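# Hold a hand fan to shade a marked square from lamp

## Task

Grip the hand fan and keep it positioned so its blade casts shade over the marked square on the table, blocking the desk lamp's light, and go on holding it there; the lamp must not be moved.

## Robot and tools

Robot: two arms, left_arm (base near y = +0.478 m) and right_arm (base near y = -0.443 m), both about x = 0, z = 0.01 in the scene frame. The right arm carries a right hand, the left arm a mirrored left hand. A post stands on the floor behind the arms; objects can get brief random shoves.

Scene frame: origin at table height midway between the arms, +x out over the table, +z up, left_arm on the +y side. Reported hand positions (m), quaternions wxyz and velocities use this frame and may be off by a few cm.

Hand point axes (right hand): +z runs along straight fingers toward the tips, +x across the palm away from the thumb, +y out of the palm face (palm surface at y = -0.063). On the left hand +x points toward the thumb instead. A rigid mast sits at the wrist on the palm side and can strike things.

Row layout (48 numbers, each in [-1, 1], always all 48 even if one arm is idle): left dx, dy, dz, rx, ry, rz; left 16 hand motors; left current_limit, speed; then the same 24 for the right arm. Motor order for each hand: index_mcp, index_abd, index_pip, index_dip, middle_mcp, middle_abd, middle_pip, middle_dip, ring_mcp, ring_abd, ring_pip, ring_dip, thumb_cmc, thumb_axl, thumb_mcp, thumb_ipl. The same order is used in hand_goal, hand_measured, hand_current_ma and hand_state.

Pose numbers are offsets, not poses: they count from that arm's current Hand target, along the Hand target's own axes. 1.0 equals 0.6 m of travel or 180 degrees; rx, ry, rz form a single rotation vector. Sending 0 for all six leaves an arm's pose request unchanged. Orientation commands are clipped to within 32 degrees of the measured one each step.

Hand numbers are absolute goal angles scaled between each hinge's stops. Toward -1 fingers curl: _mcp at the knuckle (straight at +0.75), _pip (straight +0.58), _dip (straight +0.70); _abd swings sideways (straight 0.00). thumb_cmc toward -1 brings the thumb in front of the palm (flat beside it at +0.71); thumb_axl twists it (straight +0.68); thumb_mcp (+0.23) and thumb_ipl (+0.17) bend it. current_limit maps -1..+1 to 0..550 mA (minimum 11 mA); speed sets hinge rate at (speed+1)/2 of 8.5 rad/s. Initially current_limit +0.4, speed -0.6. Zero is a real goal: to keep a hand unchanged, resend its hand_goal, current_limit and speed.

execute_actions(actions, cameras): actions is a list of actions; each action is up to 15 rows, one per 1/30 s step, and a short action repeats its last row to step 15. Every row in an action counts from the pose at that action's start, so repeating an offset moves further. Images come back only for an empty actions list or if cameras names them (["all"] for all).

move(target, speed, blend, blocking, cameras): target is one 48-number row or a list of up to 15 rows; every row's offsets count from the Hand targets at the move's start. speed is path top speed in m/s, 0.002 to 1 (default 0.25; turning up to twice that in rad/s), one number or one per target. blend (m) rounds corners; 0 stops at each. Moves cap at 10 s, do not avoid obstacles, overshoot more when fast. Result adds a move: line (done, off_target, moving, held, fault; limits=paced or held). blocking=false returns after about 0.5 s while it continues.

wait(seconds 0-3600): lets time pass with no new commands. stop: brakes a running move. zoom_image(camera, region [x0,y0,x1,y1], at most 504x504 px) enlarges part of the latest image. clear_fault(arm) releases a torque-faulted arm. finished_scene ends the scene for good.

Cameras: cam_head_left, cam_head_right (896x504, above and behind), cam_high, cam_low (896x504), cam_left_wrist, cam_right_wrist (672x504 fisheye).

Results: Hand target is the last commanded (clipped) pose; the hand often stops short, so send the remaining gap as an offset. hand_state words: moving, goal, blocked, overload. A MOTOR HOT line appears at 65 °C; 80 °C brakes the arm for 30-60 s. A finger motor at 495 mA or more for 5 s shuts down for 10 s.

Cautions: grip the fan firmly enough that it cannot slip or drop even slightly; never let it or anything else fall off the table or be set down off it. Do not bump or shift the lamp. Avoid fast contact, hard presses on the table or fixed items, and any contact between the two arms (the clearance check does not stop fingers). Excess contact torque causes a TORQUE FAULT that halts the arm until clear_fault. Holding a stretched arm heats motors, so choose a relaxed holding pose. Near the base, small moves can swing the whole arm. Joint limits include elbow -4.224 to 0.061 and wrist pitch ±2.164 rad. Before finishing, confirm on camera that the blade's shadow covers the square and the grip is stable.

Each tool is called after ">>>" as a command line: name --argument value for each argument, lists and objects as JSON in quotes; but a table of rows of numbers goes row by row, as --pt "numbers of a row", without its own name.

## Session

>>> execute_actions --actions '[]'

Scene clock: 0.00 s.
left_arm: end_effector_position=(+0.6695, +0.3599, +0.2711) hand_goal=(+0.754, +0.000, +0.576, +0.696, +0.754, +0.000, +0.576, +0.696, +0.754, +0.000, +0.576, +0.696, +0.714, +0.678, +0.226, +0.168) hand_measured=(+0.7535, +0.0007, +0.5770, +0.6958, +0.7535, -0.0008, +0.5770, +0.6958, +0.7535, -0.0008, +0.5770, +0.6971, +0.7142, +0.6777, +0.2262, +0.1681) hand_current_ma=(+1, +6, +9, +0, -5, +11, +4, +8, -1, -4, +10, -12, +2, +5, +5, +3) hand_state=(goal, goal, goal, goal, goal, goal, goal, goal, goal, goal, goal, goal, goal, goal, goal, goal) hand_current_limit=0.40 hand_speed=-0.60 end_effector_quat_wxyz=(-0.082, -0.326, +0.920, -0.203) | right_arm: end_effector_position=(+0.4585, -0.4006, +0.2708) hand_goal=(+0.754, +0.000, +0.576, +0.696, +0.754, +0.000, +0.576, +0.696, +0.754, +0.000, +0.576, +0.696, +0.714, +0.678, +0.226, +0.168) hand_measured=(+0.7535, +0.0007, +0.5770, +0.6958, +0.7535, -0.0008, +0.5757, +0.6958, +0.7535, -0.0008, +0.5757, +0.6958, +0.7142, +0.6767, +0.2262, +0.1681) hand_current_ma=(+14, +16, -1, +3, -9, +6, +6, +10, +16, +1, +9, +7, +3, -10, -16, -17) hand_state=(goal, goal, goal, goal, goal, goal, goal, goal, goal, goal, goal, goal, goal, goal, goal, goal) hand_current_limit=0.40 hand_speed=-0.60 end_effector_quat_wxyz=(-0.004, +0.293, +0.944, +0.151)
Joint positions: left_arm=[-0.104 -0.901 -1.847 -0.534 -0.992 -0.47] | right_arm=[-0.219 -0.009 -0.491 0.608 -0.551 -0.157]
Joint velocities: within noise
Joint torques (N m): no reading
Motor temperatures (°C): left_arm=[34 33 37 32 33 37] | right_arm=[32 32 33 36 36 38]
Hand target: left_arm +0.6695, +0.3599, +0.2711; -0.082, -0.326, +0.920, -0.203 | right_arm +0.4585, -0.4006, +0.2708; -0.004, +0.293, +0.944, +0.151

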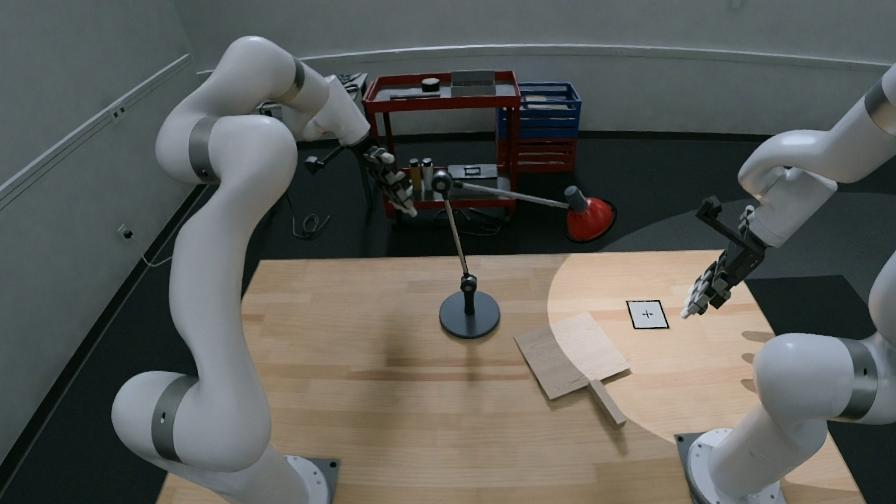

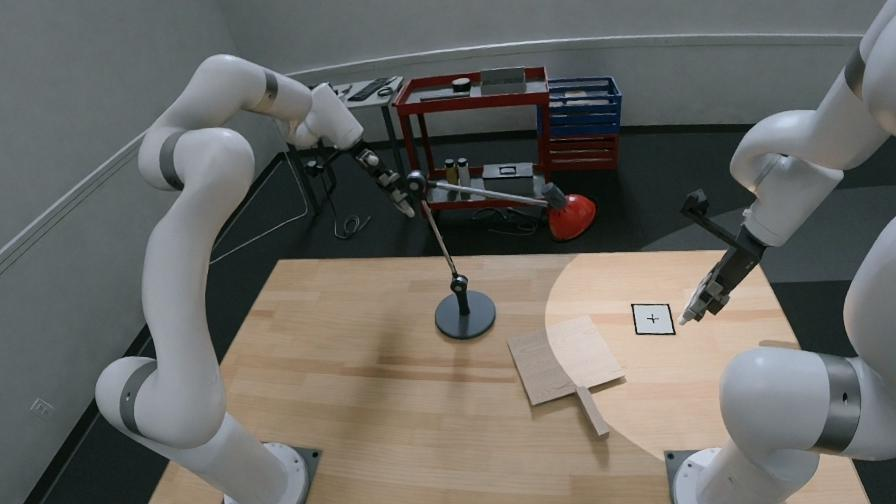

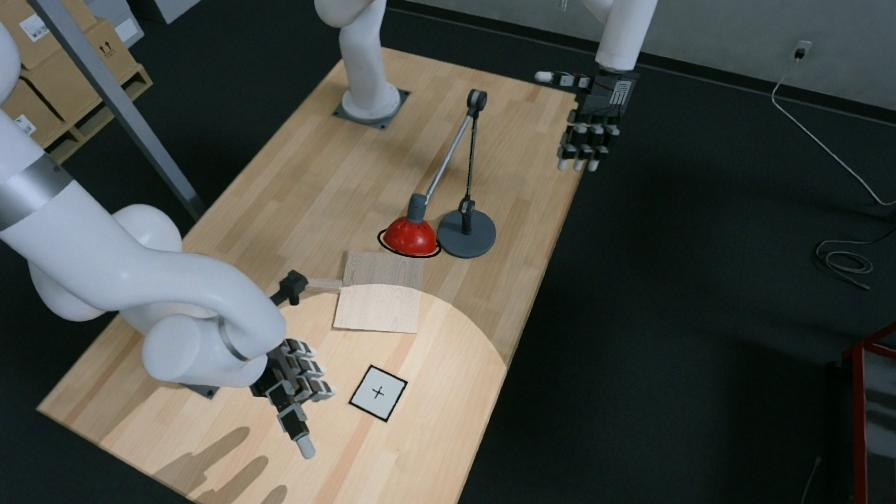

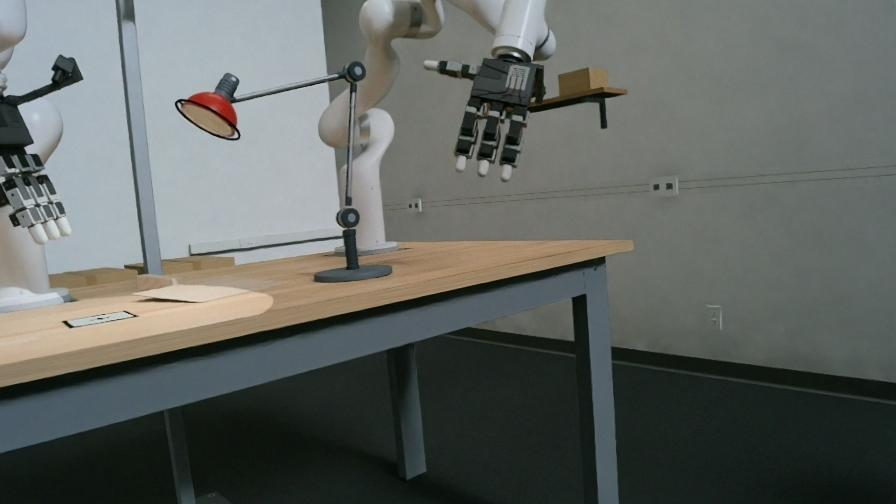

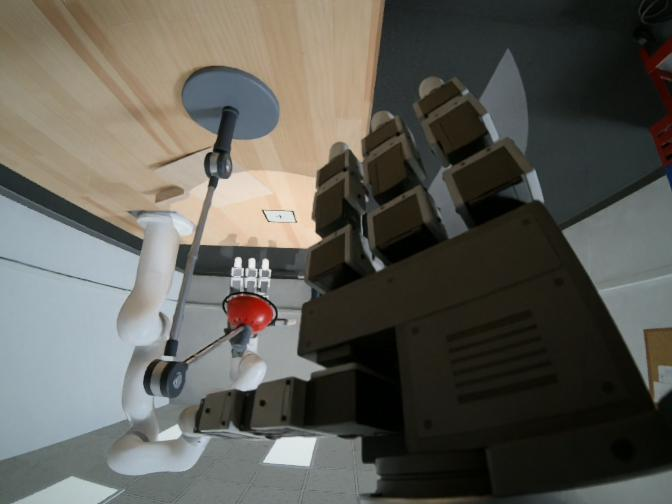

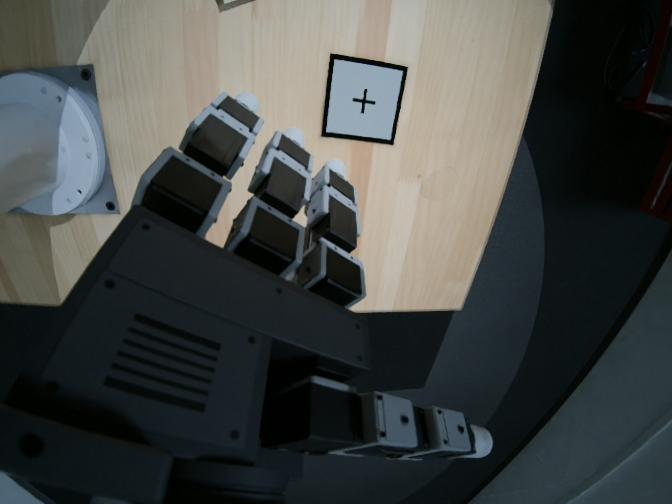

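>>> zoom_image --camera "cam_head_left" --region '[480, 270, 720, 450]'

>>> zoom_image --camera "cam_high" --region '[260, 160, 520, 440]'

>>> zoom_image --camera "cam_low" --region '[40, 180, 400, 380]'

>>> zoom_image --camera "cam_head_right" --region '[470, 270, 710, 450]'

Scaled by 2.100.

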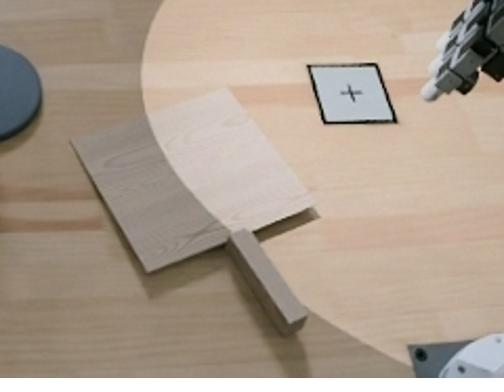

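Scaled by 1.800.

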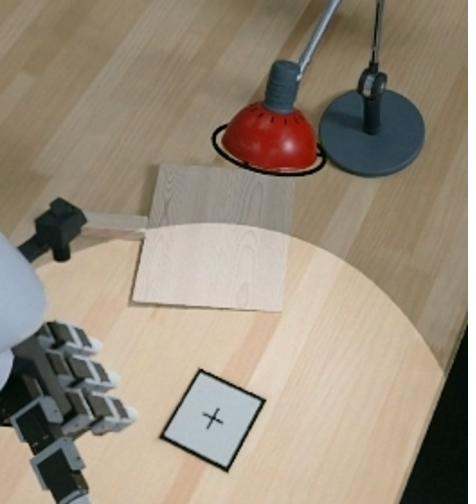

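Scaled by 1.400.

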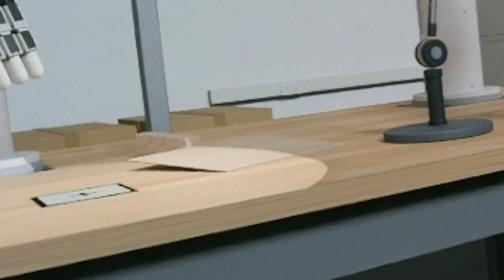

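Scaled by 2.100.

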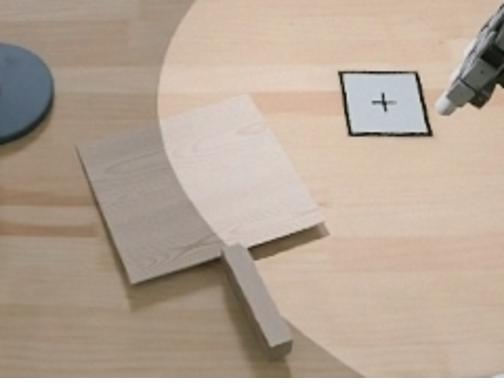

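>>> move --target '[0,0,0,0,0,0,0.754,0,0.576,0.696,0.754,0,0.576,0.696,0.754,0,0.576,0.696,0.714,0.678,0.226,0.168,0.4,-0.6,0.134,-0.034,-0.049,0.199,0.252,0.678,0.754,0,0.576,0.696,0.754,0,0.576,0.696,0.754,0,0.576,0.696,0.714,0.678,0.226,0.168,0.4,-0.6]' --speed 0.25 --cameras '["all"]'

Scene clock: 304.23 s.
left_arm: end_effector_position=(+0.6695, +0.3599, +0.2711) hand_goal=(+0.754, +0.000, +0.576, +0.696, +0.754, +0.000, +0.576, +0.696, +0.754, +0.000, +0.576, +0.696, +0.714, +0.678, +0.226, +0.168) hand_measured=(+0.7462, -0.0008, +0.5757, +0.6958, +0.7462, +0.0007, +0.5770, +0.6958, +0.7462, +0.0007, +0.5757, +0.6958, +0.7142, +0.6777, +0.2203, +0.1681) hand_current_ma=(-2, +8, +9, +1, -1, +5, +7, +10, -2, -9, +9, -8, -5, +9, +5, +0) hand_state=(goal, goal, goal, goal, goal, goal, goal, goal, goal, goal, goal, goal, goal, goal, goal, goal) hand_current_limit=0.40 hand_speed=-0.60 end_effector_quat_wxyz=(-0.082, -0.326, +0.920, -0.203) | right_arm: end_effector_position=(+0.3782, -0.3806, +0.3009) hand_goal=(+0.754, +0.000, +0.576, +0.696, +0.754, +0.000, +0.576, +0.696, +0.754, +0.000, +0.576, +0.696, +0.714, +0.678, +0.226, +0.168) hand_measured=(+0.7438, +0.0007, +0.5731, +0.6932, +0.7438, +0.0007, +0.5718, +0.6920, +0.7402, +0.0007, +0.5718, +0.6958, +0.7054, +0.6777, +0.2232, +0.1672) hand_current_ma=(+5, -1, +1, +21, -2, +15, +12, -11, -5, +11, -17, -1, +1, +7, +7, -22) hand_state=(goal, goal, goal, goal, goal, goal, goal, goal, goal, goal, goal, goal, goal, goal, goal, goal) hand_current_limit=0.40 hand_speed=-0.60 end_effector_quat_wxyz=(-0.493, +0.852, +0.152, -0.086)
Joint positions: left_arm=[-0.104 -0.901 -1.847 -0.534 -0.992 -0.47] | right_arm=[-0.163 -0.132 -0.698 0.873 -1.379 2.061]
Joint torques (N m): left_arm=[-0.05 47.51 -19.96 -0.04 -0.25 -0.03] | right_arm=[-0.02 21.95 -17.32 0.91 -1.27 0.05]
Hand target: left_arm +0.6695, +0.3599, +0.2711; -0.082, -0.326, +0.920, -0.203 | right_arm +0.3782, -0.3806, +0.3009; -0.493, +0.852, +0.152, -0.086
Off the commanded pose: left_arm 0.000 m, 0 deg | right_arm 0.000 m, 0 deg.
move: done
cam_right_wrist: T_world_to_cam=[[-0.5863, -0.58016, -0.56539, 0.19912], [-0.31045, -0.48373, 0.8183, -0.35636], [-0.74824, 0.6553, 0.10351, 0.62596]] pos_world=[0.47448, -0.46706, 0.33941]

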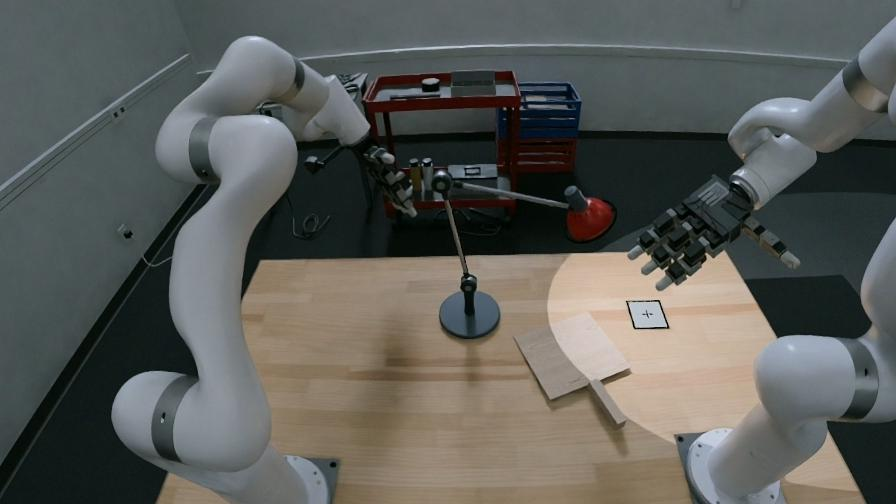

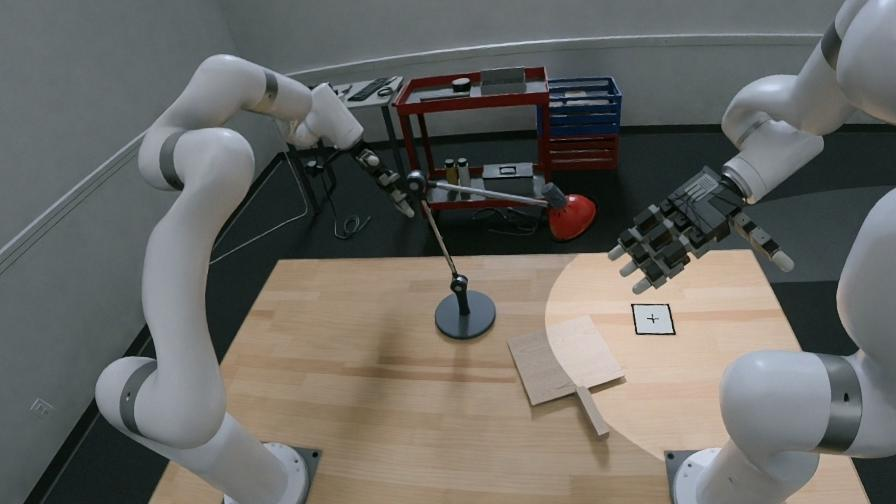

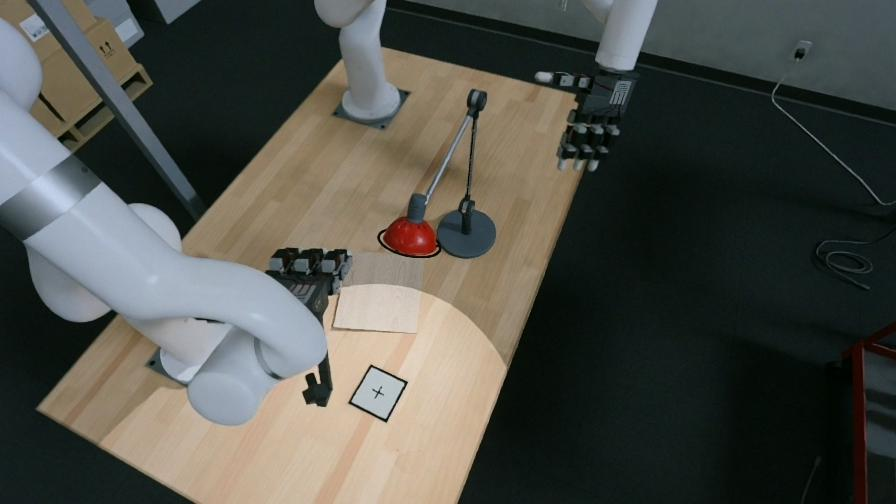

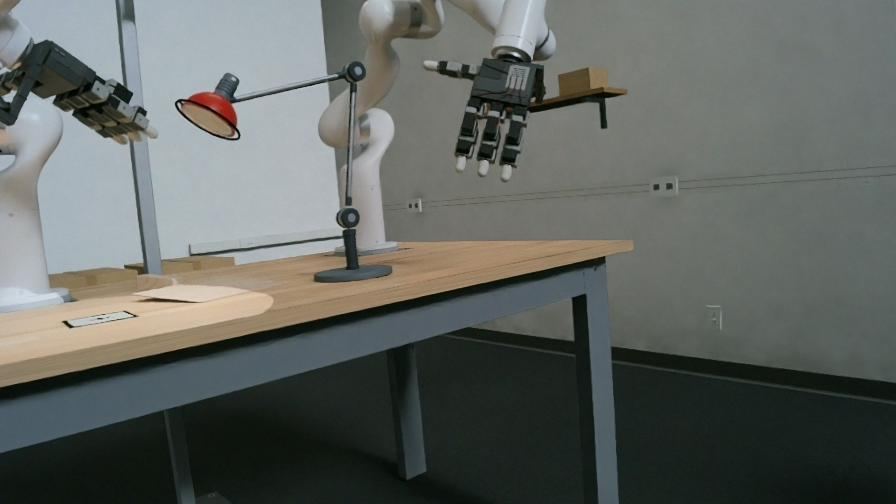

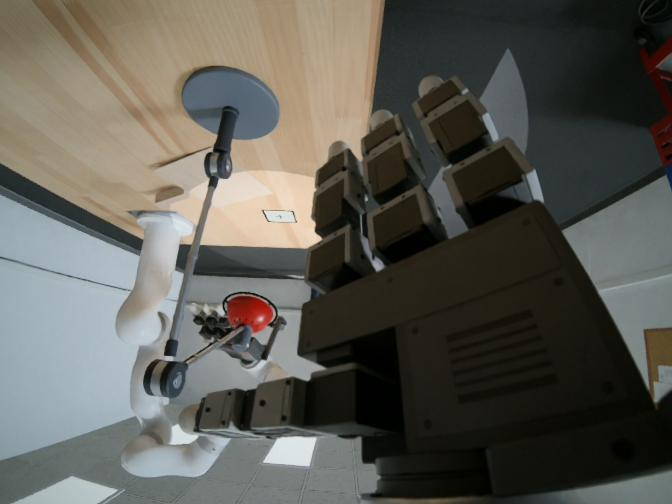

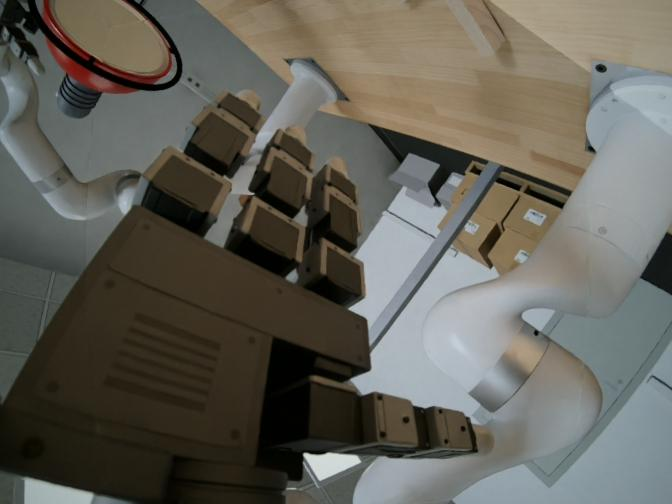

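>>> move --target '[0,0,0,0,0,0,0.754,0,0.576,0.696,0.754,0,0.576,0.696,0.754,0,0.576,0.696,0.714,0.678,0.226,0.168,0.4,-0.6,-0.166,0.0323,0.414,0,0,0,0.959,0,-0.197,0.043,0.959,0,-0.197,0.043,0.959,0,-0.197,0.043,-0.786,0.678,-0.112,0.168,0.4,-0.6]' --speed 0.2 --cameras '["all"]'

Scene clock: 353.93 s.
left_arm: end_effector_position=(+0.6695, +0.3599, +0.2711) hand_goal=(+0.754, +0.000, +0.576, +0.696, +0.754, +0.000, +0.576, +0.696, +0.754, +0.000, +0.576, +0.696, +0.714, +0.678, +0.226, +0.168) hand_measured=(+0.7462, -0.0008, +0.5770, +0.6958, +0.7462, -0.0008, +0.5770, +0.6958, +0.7462, +0.0007, +0.5770, +0.6958, +0.7154, +0.6767, +0.2203, +0.1681) hand_current_ma=(+2, +9, +5, +7, -9, +10, +0, +7, -1, -7, +11, -7, -2, +11, +0, +0) hand_state=(goal, goal, goal, goal, goal, goal, goal, goal, goal, goal, goal, goal, goal, goal, goal, goal) hand_current_limit=0.40 hand_speed=-0.60 end_effector_quat_wxyz=(-0.082, -0.326, +0.920, -0.203) | right_arm: end_effector_position=(+0.2144, -0.2217, +0.1598) hand_goal=(+0.960, +0.000, -0.196, +0.044, +0.960, +0.000, -0.196, +0.044, +0.960, +0.000, -0.196, +0.044, -0.786, +0.678, -0.112, +0.168) hand_measured=(+0.9319, +0.0007, -0.1980, +0.0460, +0.9319, +0.0007, -0.1980, +0.0447, +0.9271, -0.0008, -0.1968, +0.0447, -0.7827, +0.6820, -0.1142, +0.1681) hand_current_ma=(-39, +5, +8, -6, -42, +6, +13, -6, -45, -8, +1, +2, -3, +15, -16, -10) hand_state=(blocked, goal, goal, goal, blocked, goal, goal, goal, blocked, goal, goal, goal, goal, goal, goal, goal) hand_current_limit=0.40 hand_speed=-0.60 end_effector_quat_wxyz=(-0.493, +0.852, +0.152, -0.086)
Joint positions: left_arm=[-0.104 -0.901 -1.847 -0.534 -0.992 -0.47] | right_arm=[0.37 -0.199 -0.261 1.548 -1.048 1.639]
Joint torques (N m): left_arm=[-0.05 47.51 -19.96 -0.04 -0.25 -0.03] | right_arm=[-0.04 18.02 -11.05 0.09 -5.37 0]
Hand target: left_arm +0.6695, +0.3599, +0.2711; -0.082, -0.326, +0.920, -0.203 | right_arm +0.2144, -0.2217, +0.1597; -0.493, +0.852, +0.152, -0.086
Off the commanded pose: left_arm 0.000 m, 0 deg | right_arm 0.000 m, 0 deg.
move: done
cam_right_wrist: T_world_to_cam=[[-0.58644, -0.58016, -0.56524, 0.11551], [-0.31041, -0.48358, 0.81841, -0.21488], [-0.74815, 0.65541, 0.10351, 0.41388]] pos_world=[0.31068, -0.30816, 0.19831]

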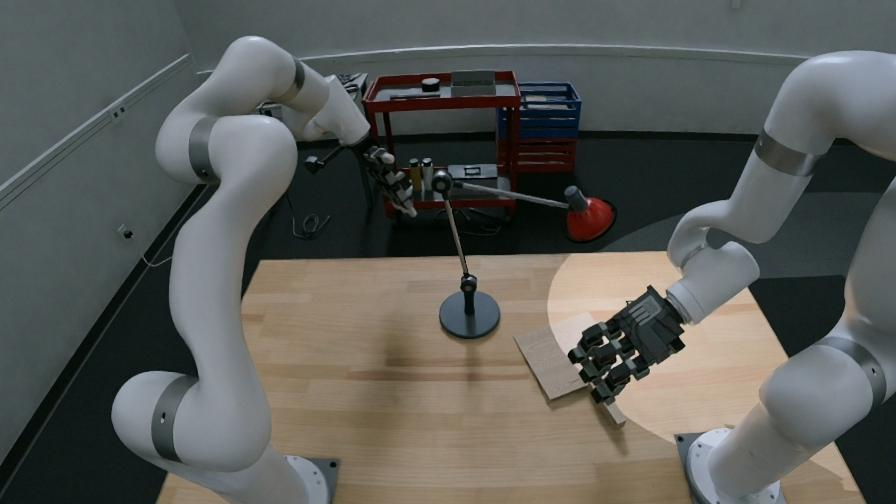

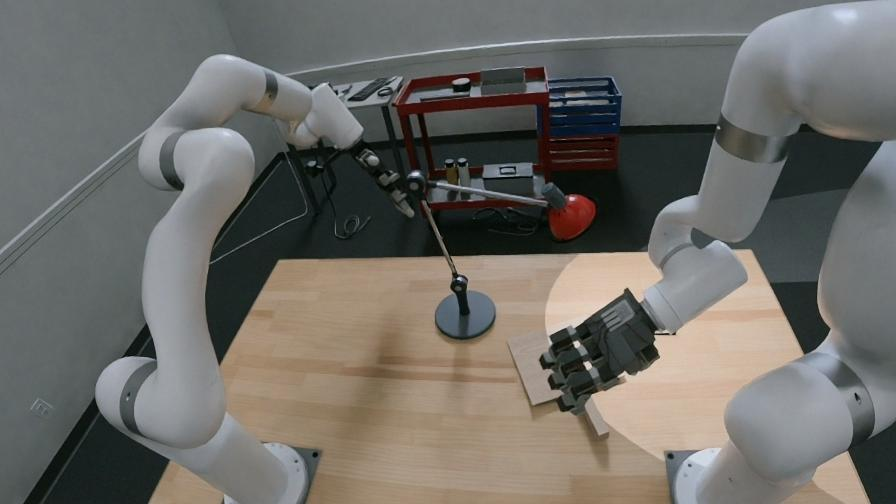

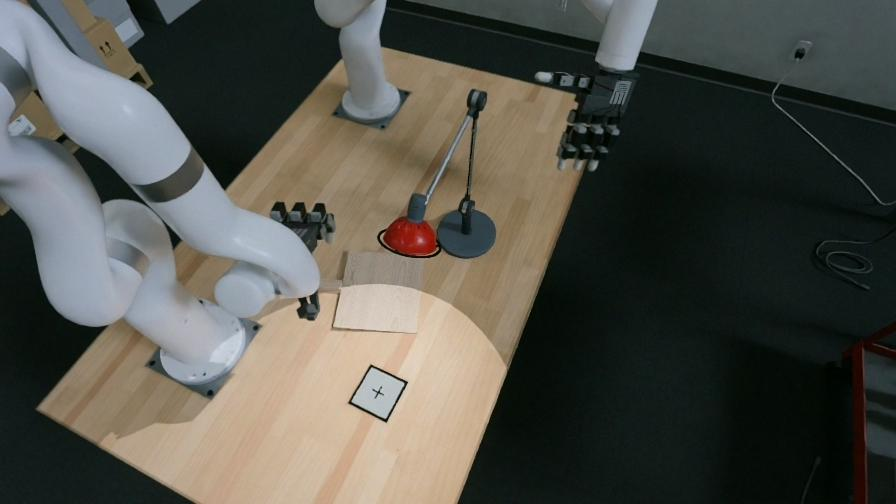

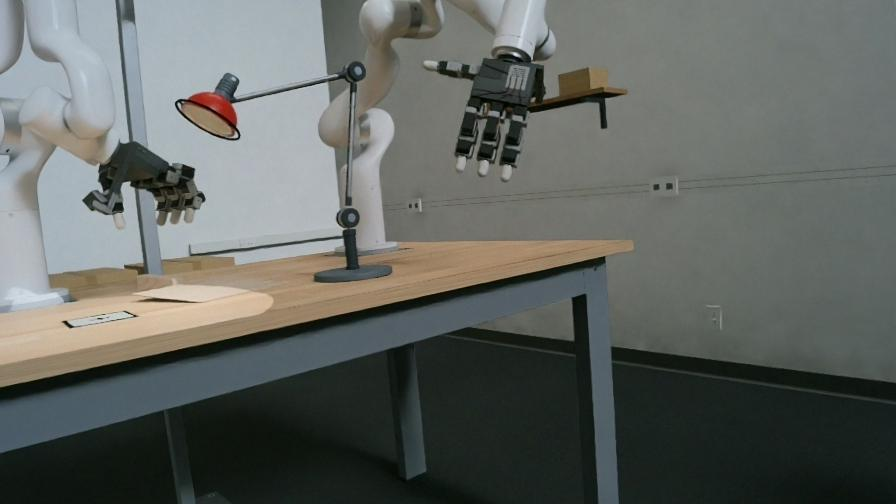

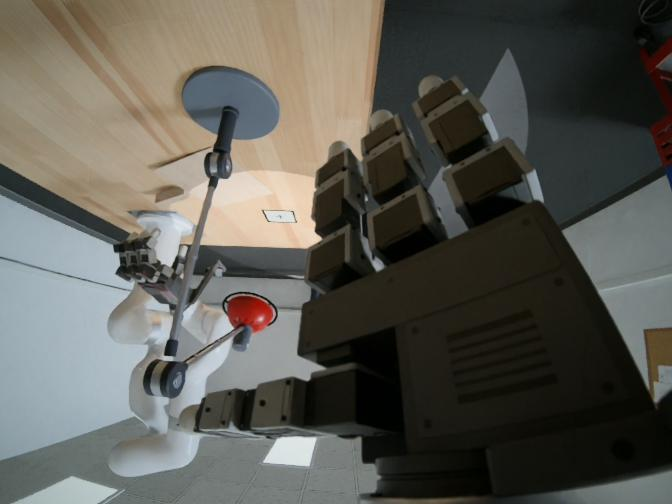

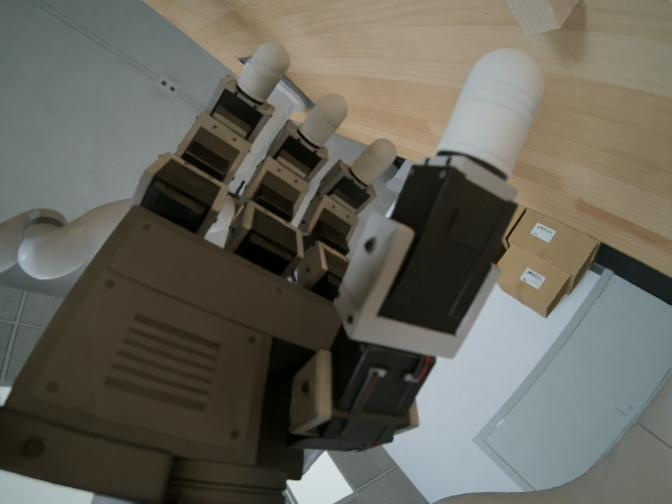

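>>> zoom_image --camera "cam_right_wrist" --region '[440, 0, 640, 120]'

>>> zoom_image --camera "cam_low" --region '[60, 260, 280, 340]'

>>> zoom_image --camera "cam_head_left" --region '[540, 320, 700, 440]'

>>> zoom_image --camera "cam_high" --region '[260, 180, 440, 350]'

Scaled by 2.520 from the camera's image (finer frame: 960x720).

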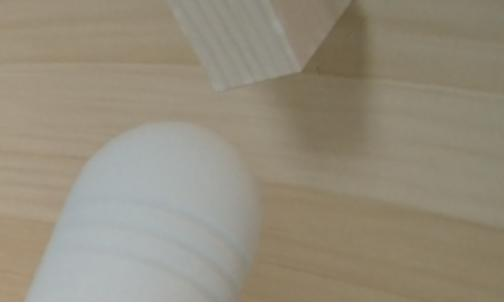

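Scaled by 2.291.

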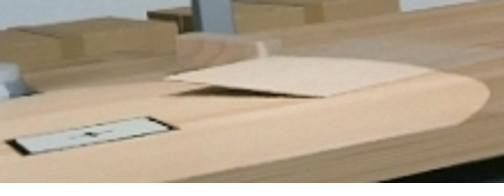

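Scaled by 3.150.

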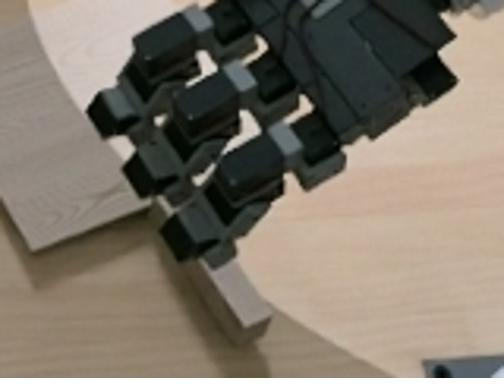

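Scaled by 2.800.

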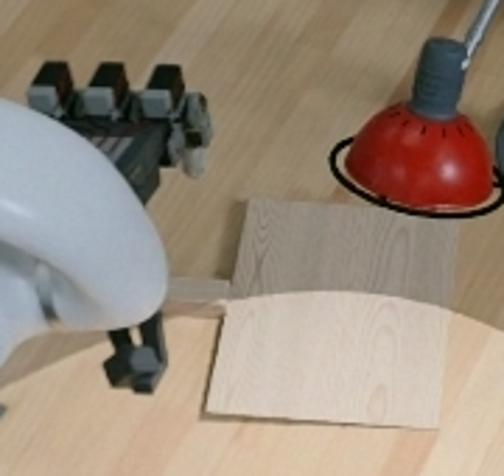

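>>> move --target '[0,0,0,0,0,0,0.754,0,0.576,0.696,0.754,0,0.576,0.696,0.754,0,0.576,0.696,0.714,0.678,0.226,0.168,0.4,-0.6,-0.0135,0.1395,0.0912,0,0.012,0.0069,0.959,0,-0.197,0.043,0.959,0,-0.197,0.043,0.959,0,-0.197,0.043,-0.786,0.678,-0.112,0.168,0.4,-0.6]' --speed 0.12 --cameras '["all"]'

>>> zoom_image --camera "cam_low" --region '[60, 180, 280, 340]'

>>> zoom_image --camera "cam_right_wrist" --region '[160, 0, 620, 300]'

Scene clock: 446.33 s.
left_arm: end_effector_position=(+0.6695, +0.3599, +0.2711) hand_goal=(+0.754, +0.000, +0.576, +0.696, +0.754, +0.000, +0.576, +0.696, +0.754, +0.000, +0.576, +0.696, +0.714, +0.678, +0.226, +0.168) hand_measured=(+0.7450, +0.0007, +0.5770, +0.6971, +0.7462, -0.0008, +0.5757, +0.6958, +0.7462, +0.0007, +0.5770, +0.6958, +0.7142, +0.6777, +0.2203, +0.1681) hand_current_ma=(+2, +7, +6, -1, -5, +8, +1, +7, -3, -1, +9, -7, -1, +14, -3, +7) hand_state=(goal, goal, goal, goal, goal, goal, goal, goal, goal, goal, goal, goal, goal, goal, goal, goal) hand_current_limit=0.40 hand_speed=-0.60 end_effector_quat_wxyz=(-0.082, -0.326, +0.920, -0.203) | right_arm: end_effector_position=(+0.2052, -0.2191, +0.0599) hand_goal=(+0.960, +0.000, -0.196, +0.044, +0.960, +0.000, -0.196, +0.044, +0.960, +0.000, -0.196, +0.044, -0.786, +0.678, -0.112, +0.168) hand_measured=(+0.9319, +0.0007, -0.1980, +0.0447, +0.9319, +0.0007, -0.1968, +0.0447, +0.9271, -0.0008, -0.1968, +0.0460, -0.7827, +0.6820, -0.1133, +0.1681) hand_current_ma=(-42, +15, +8, +3, -43, +7, -4, +10, -46, -12, -9, -1, +14, +14, -9, +4) hand_state=(blocked, goal, goal, goal, blocked, goal, goal, goal, blocked, goal, goal, goal, goal, goal, goal, goal) hand_current_limit=0.40 hand_speed=-0.60 end_effector_quat_wxyz=(-0.495, +0.855, +0.133, -0.075)
Joint positions: left_arm=[-0.104 -0.901 -1.847 -0.534 -0.992 -0.47] | right_arm=[0.391 -0.617 -0.308 1.816 -1.098 1.22]
Joint torques (N m): left_arm=[-0.05 47.51 -19.96 -0.04 -0.25 -0.03] | right_arm=[-0.05 24.35 -3.92 -0.36 -1.31 0]
Hand target: left_arm +0.6695, +0.3599, +0.2711; -0.082, -0.326, +0.920, -0.203 | right_arm +0.2052, -0.2191, +0.0599; -0.495, +0.855, +0.133, -0.075
Off the commanded pose: left_arm 0.000 m, 0 deg | right_arm 0.000 m, 0 deg.
move: done
cam_right_wrist: T_world_to_cam=[[-0.6111, -0.55402, -0.56534, 0.06598], [-0.33115, -0.46977, 0.81832, -0.12741], [-0.71895, 0.68729, 0.10361, 0.4166]] pos_world=[0.29765, -0.30963, 0.09841]

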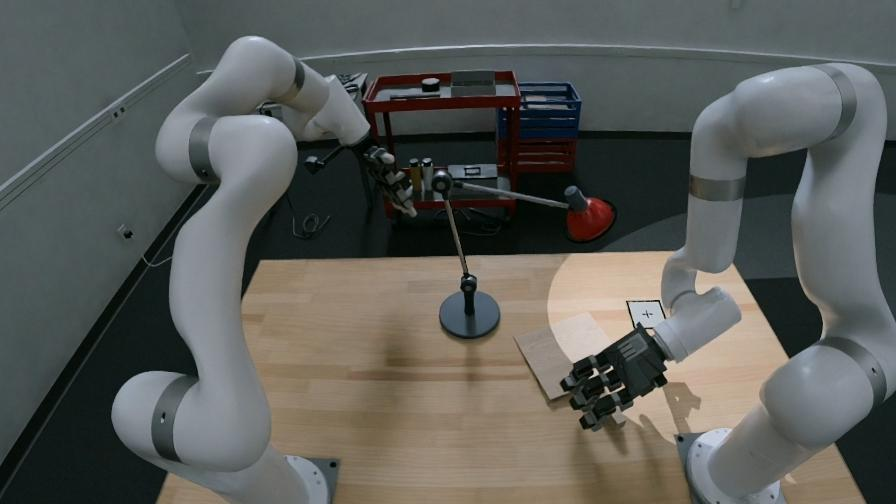

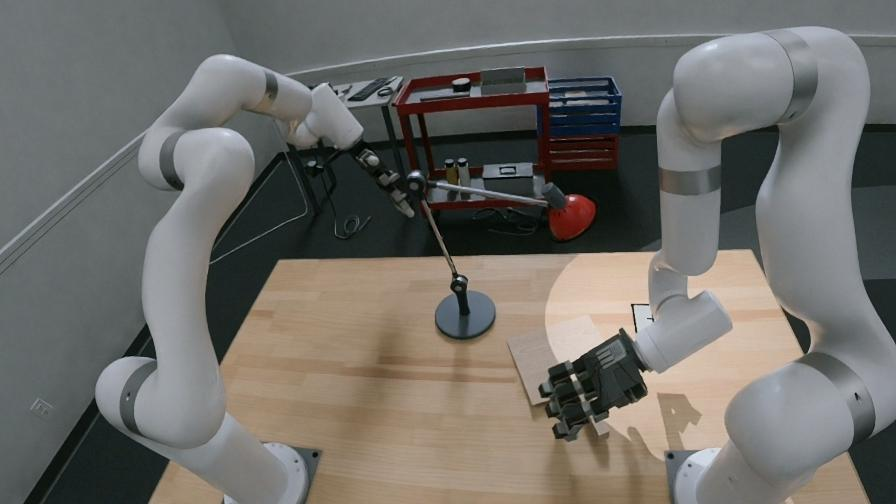

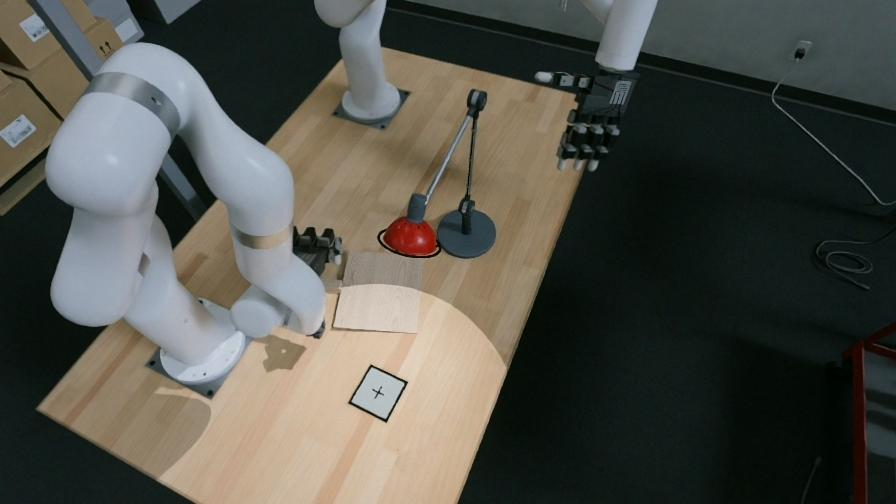

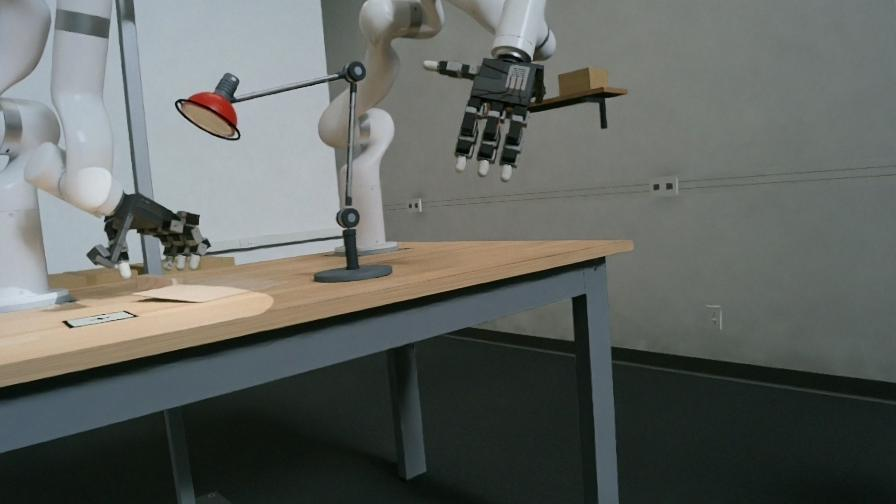

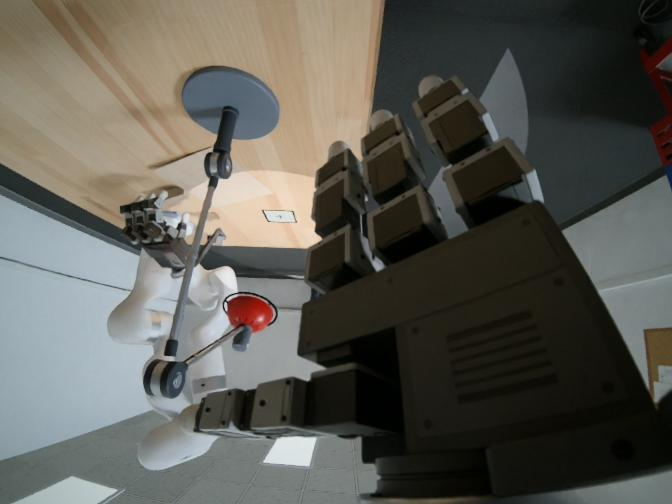

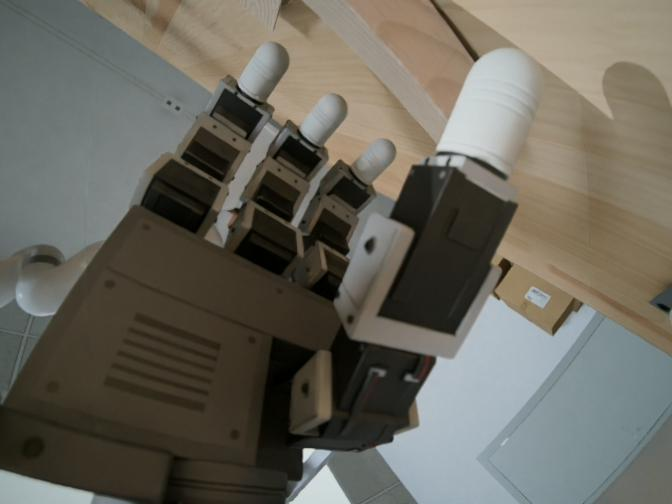

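Scaled by 2.291.

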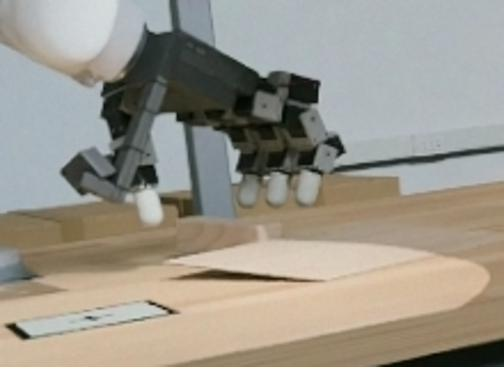

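Scaled by 1.096 from the camera's image (finer frame: 960x720).

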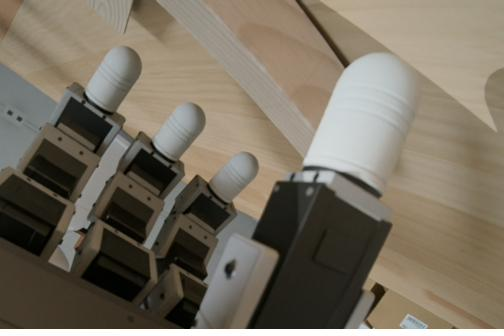

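>>> move --target '[0,0,0,0,0,0,0.754,0,0.576,0.696,0.754,0,0.576,0.696,0.754,0,0.576,0.696,0.714,0.678,0.226,0.168,0.4,-0.6,0,0.0505,0.0292,0,0,0,0.959,0,-0.197,0.043,0.959,0,-0.197,0.043,0.959,0,-0.197,0.043,-0.786,0.678,-0.112,0.168,0.4,-0.6]' --speed 0.05 --cameras '["cam_low","cam_right_wrist"]'

>>> zoom_image --camera "cam_low" --region '[60, 180, 280, 340]'

Scene clock: 480.63 s.
left_arm: end_effector_position=(+0.6695, +0.3599, +0.2711) hand_goal=(+0.754, +0.000, +0.576, +0.696, +0.754, +0.000, +0.576, +0.696, +0.754, +0.000, +0.576, +0.696, +0.714, +0.678, +0.226, +0.168) hand_measured=(+0.7450, +0.0007, +0.5770, +0.6958, +0.7462, -0.0008, +0.5770, +0.6971, +0.7462, +0.0007, +0.5770, +0.6958, +0.7142, +0.6777, +0.2193, +0.1681) hand_current_ma=(+5, +8, +3, +0, -6, +7, +1, +8, -4, -3, +9, -9, -1, +7, -1, +1) hand_state=(goal, goal, goal, goal, goal, goal, goal, goal, goal, goal, goal, goal, goal, goal, goal, goal) hand_current_limit=0.40 hand_speed=-0.60 end_effector_quat_wxyz=(-0.082, -0.326, +0.920, -0.203) | right_arm: end_effector_position=(+0.2053, -0.2190, +0.0249) hand_goal=(+0.960, +0.000, -0.196, +0.044, +0.960, +0.000, -0.196, +0.044, +0.960, +0.000, -0.196, +0.044, -0.786, +0.678, -0.112, +0.168) hand_measured=(+0.9319, +0.0007, -0.1968, +0.0447, +0.9319, -0.0008, -0.1980, +0.0447, +0.9271, -0.0008, -0.1968, +0.0460, -0.7815, +0.6820, -0.1142, +0.1672) hand_current_ma=(-46, -8, +1, +2, -36, -8, +4, -13, -55, -21, +12, +8, +3, +17, -21, +5) hand_state=(blocked, goal, goal, goal, blocked, goal, goal, goal, blocked, goal, goal, goal, goal, goal, goal, goal) hand_current_limit=0.40 hand_speed=-0.60 end_effector_quat_wxyz=(-0.495, +0.855, +0.133, -0.075)
Joint positions: left_arm=[-0.104 -0.901 -1.847 -0.534 -0.992 -0.47] | right_arm=[0.391 -0.761 -0.357 1.862 -1.124 1.117]
Joint torques (N m): left_arm=[-0.05 47.51 -19.96 -0.04 -0.25 -0.03] | right_arm=[-0.06 26.28 -1.93 -0.46 -4.89 0]
Hand target: left_arm +0.6695, +0.3599, +0.2711; -0.082, -0.326, +0.920, -0.203 | right_arm +0.2053, -0.2190, +0.0249; -0.495, +0.855, +0.133, -0.075
Off the commanded pose: left_arm 0.000 m, 0 deg | right_arm 0.000 m, 0 deg.
move: done
cam_right_wrist: T_world_to_cam=[[-0.61114, -0.55398, -0.56534, 0.04634], [-0.33109, -0.46983, 0.81832, -0.09873], [-0.71894, 0.68729, 0.10371, 0.42022]] pos_world=[0.29775, -0.30952, 0.06341]

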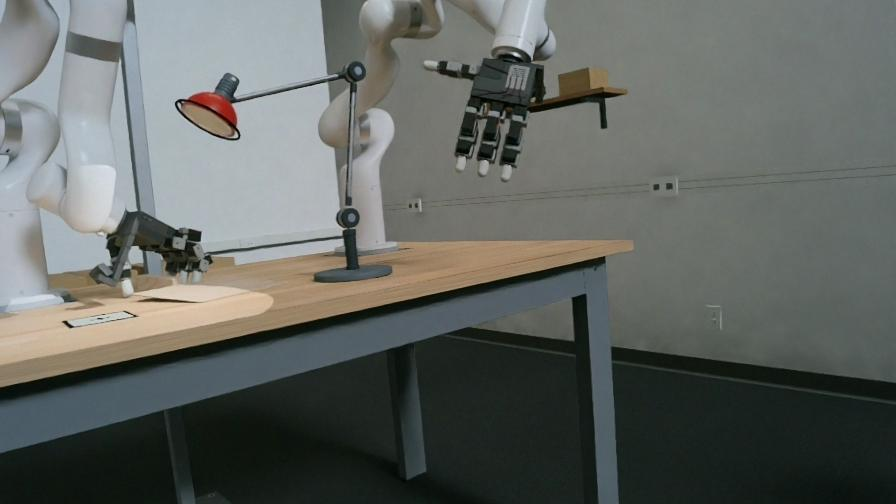

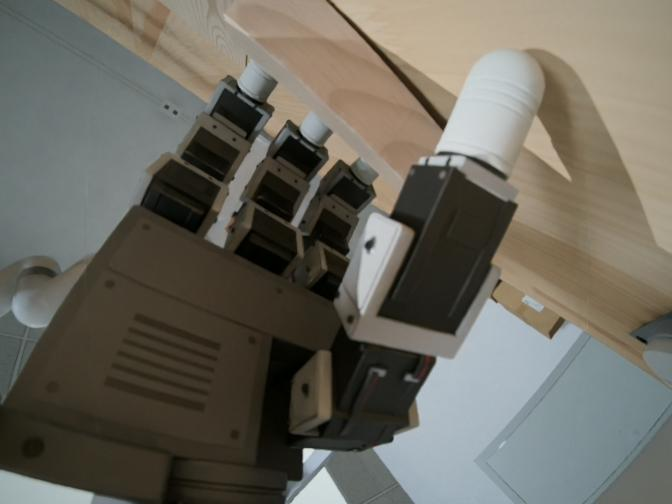

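Scaled by 2.291.

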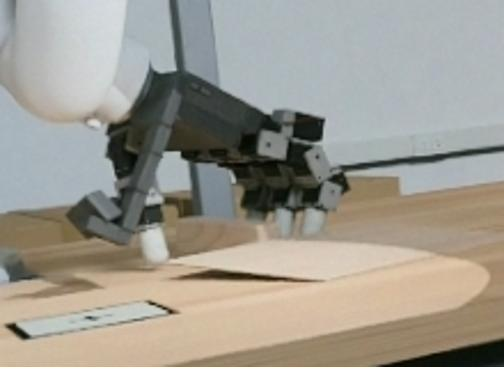

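>>> move --pt "0 0 0 0 0 0 0.754 0 0.576 0.696 0.754 0 0.576 0.696 0.754 0 0.576 0.696 0.714 0.678 0.226 0.168 0.4 -0.6 0 0 0 0 0 0 0.904 0 -0.62 0.261 0.904 0 -0.62 0.261 0.904 0 -0.62 0.261 -0.786 0.678 -0.281 0.027 0.2 -0.85" --pt "0 0 0 0 0 0 0.754 0 0.576 0.696 0.754 0 0.576 0.696 0.754 0 0.576 0.696 0.714 0.678 0.226 0.168 0.4 -0.6 0 0.0072 0.0042 0 0 0 0.904 0 -0.62 0.261 0.904 0 -0.62 0.261 0.904 0 -0.62 0.261 -0.786 0.678 -0.281 0.027 0.2 -0.85" --speed 0.03 --cameras '["cam_low","cam_right_wrist"]'

>>> zoom_image --camera "cam_low" --region '[60, 180, 280, 340]'

Scene clock: 545.87 s.
left_arm: end_effector_position=(+0.6695, +0.3599, +0.2711) hand_goal=(+0.754, +0.000, +0.576, +0.696, +0.754, +0.000, +0.576, +0.696, +0.754, +0.000, +0.576, +0.696, +0.714, +0.678, +0.226, +0.168) hand_measured=(+0.7462, +0.0007, +0.5770, +0.6958, +0.7462, +0.0007, +0.5757, +0.6958, +0.7462, +0.0007, +0.5770, +0.6958, +0.7142, +0.6767, +0.2203, +0.1681) hand_current_ma=(+1, +11, +8, +4, -1, +13, +6, +10, -4, -3, +5, -5, -2, +8, -1, +3) hand_state=(goal, goal, goal, goal, goal, goal, goal, goal, goal, goal, goal, goal, goal, goal, goal, goal) hand_current_limit=0.40 hand_speed=-0.60 end_effector_quat_wxyz=(-0.082, -0.326, +0.920, -0.203) | right_arm: end_effector_position=(+0.2053, -0.2190, +0.0199) hand_goal=(+0.904, +0.000, -0.620, +0.262, +0.904, +0.000, -0.620, +0.262, +0.904, +0.000, -0.620, +0.262, -0.786, +0.678, -0.280, +0.028) hand_measured=(+0.8958, +0.0007, -0.6151, +0.2613, +0.8958, -0.0008, -0.6163, +0.2613, +0.8946, -0.0008, -0.6151, +0.2613, -0.7815, +0.6820, -0.2736, +0.0319) hand_current_ma=(+2, +6, +14, +8, -3, -1, -4, +7, +4, -11, +23, -1, -2, -1, +3, +2) hand_state=(goal, goal, goal, goal, goal, goal, goal, goal, goal, goal, goal, goal, goal, goal, goal, goal) hand_current_limit=0.20 hand_speed=-0.85 end_effector_quat_wxyz=(-0.495, +0.855, +0.133, -0.075)
Joint positions: left_arm=[-0.104 -0.901 -1.847 -0.534 -0.992 -0.47] | right_arm=[0.391 -0.781 -0.364 1.867 -1.127 1.104]
Joint torques (N m): left_arm=[-0.05 47.51 -19.96 -0.04 -0.25 -0.03] | right_arm=[-0.06 26.53 -1.67 -0.46 -5.08 0]
Hand target: left_arm +0.6695, +0.3599, +0.2711; -0.082, -0.326, +0.920, -0.203 | right_arm +0.2053, -0.2190, +0.0199; -0.495, +0.855, +0.133, -0.075
Off the commanded pose: left_arm 0.000 m, 0 deg | right_arm 0.000 m, 0 deg.
move: done
cam_right_wrist: T_world_to_cam=[[-0.61114, -0.55398, -0.56534, 0.04351], [-0.33109, -0.46983, 0.81832, -0.09464], [-0.71894, 0.68729, 0.10371, 0.42074]] pos_world=[0.29775, -0.30952, 0.05841]

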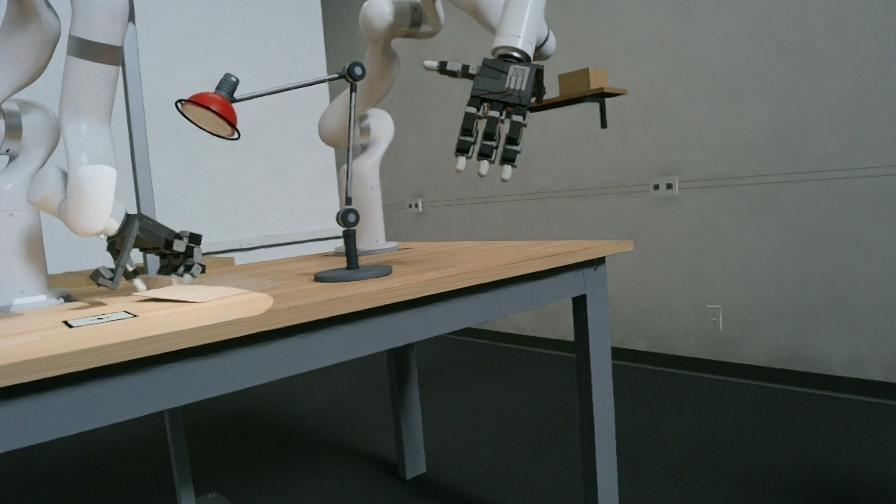

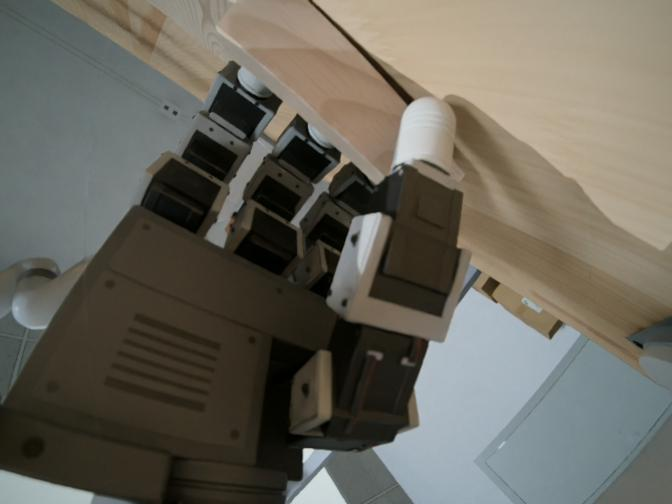

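Scaled by 2.291.

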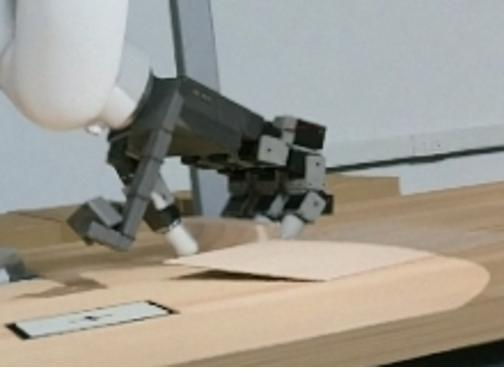

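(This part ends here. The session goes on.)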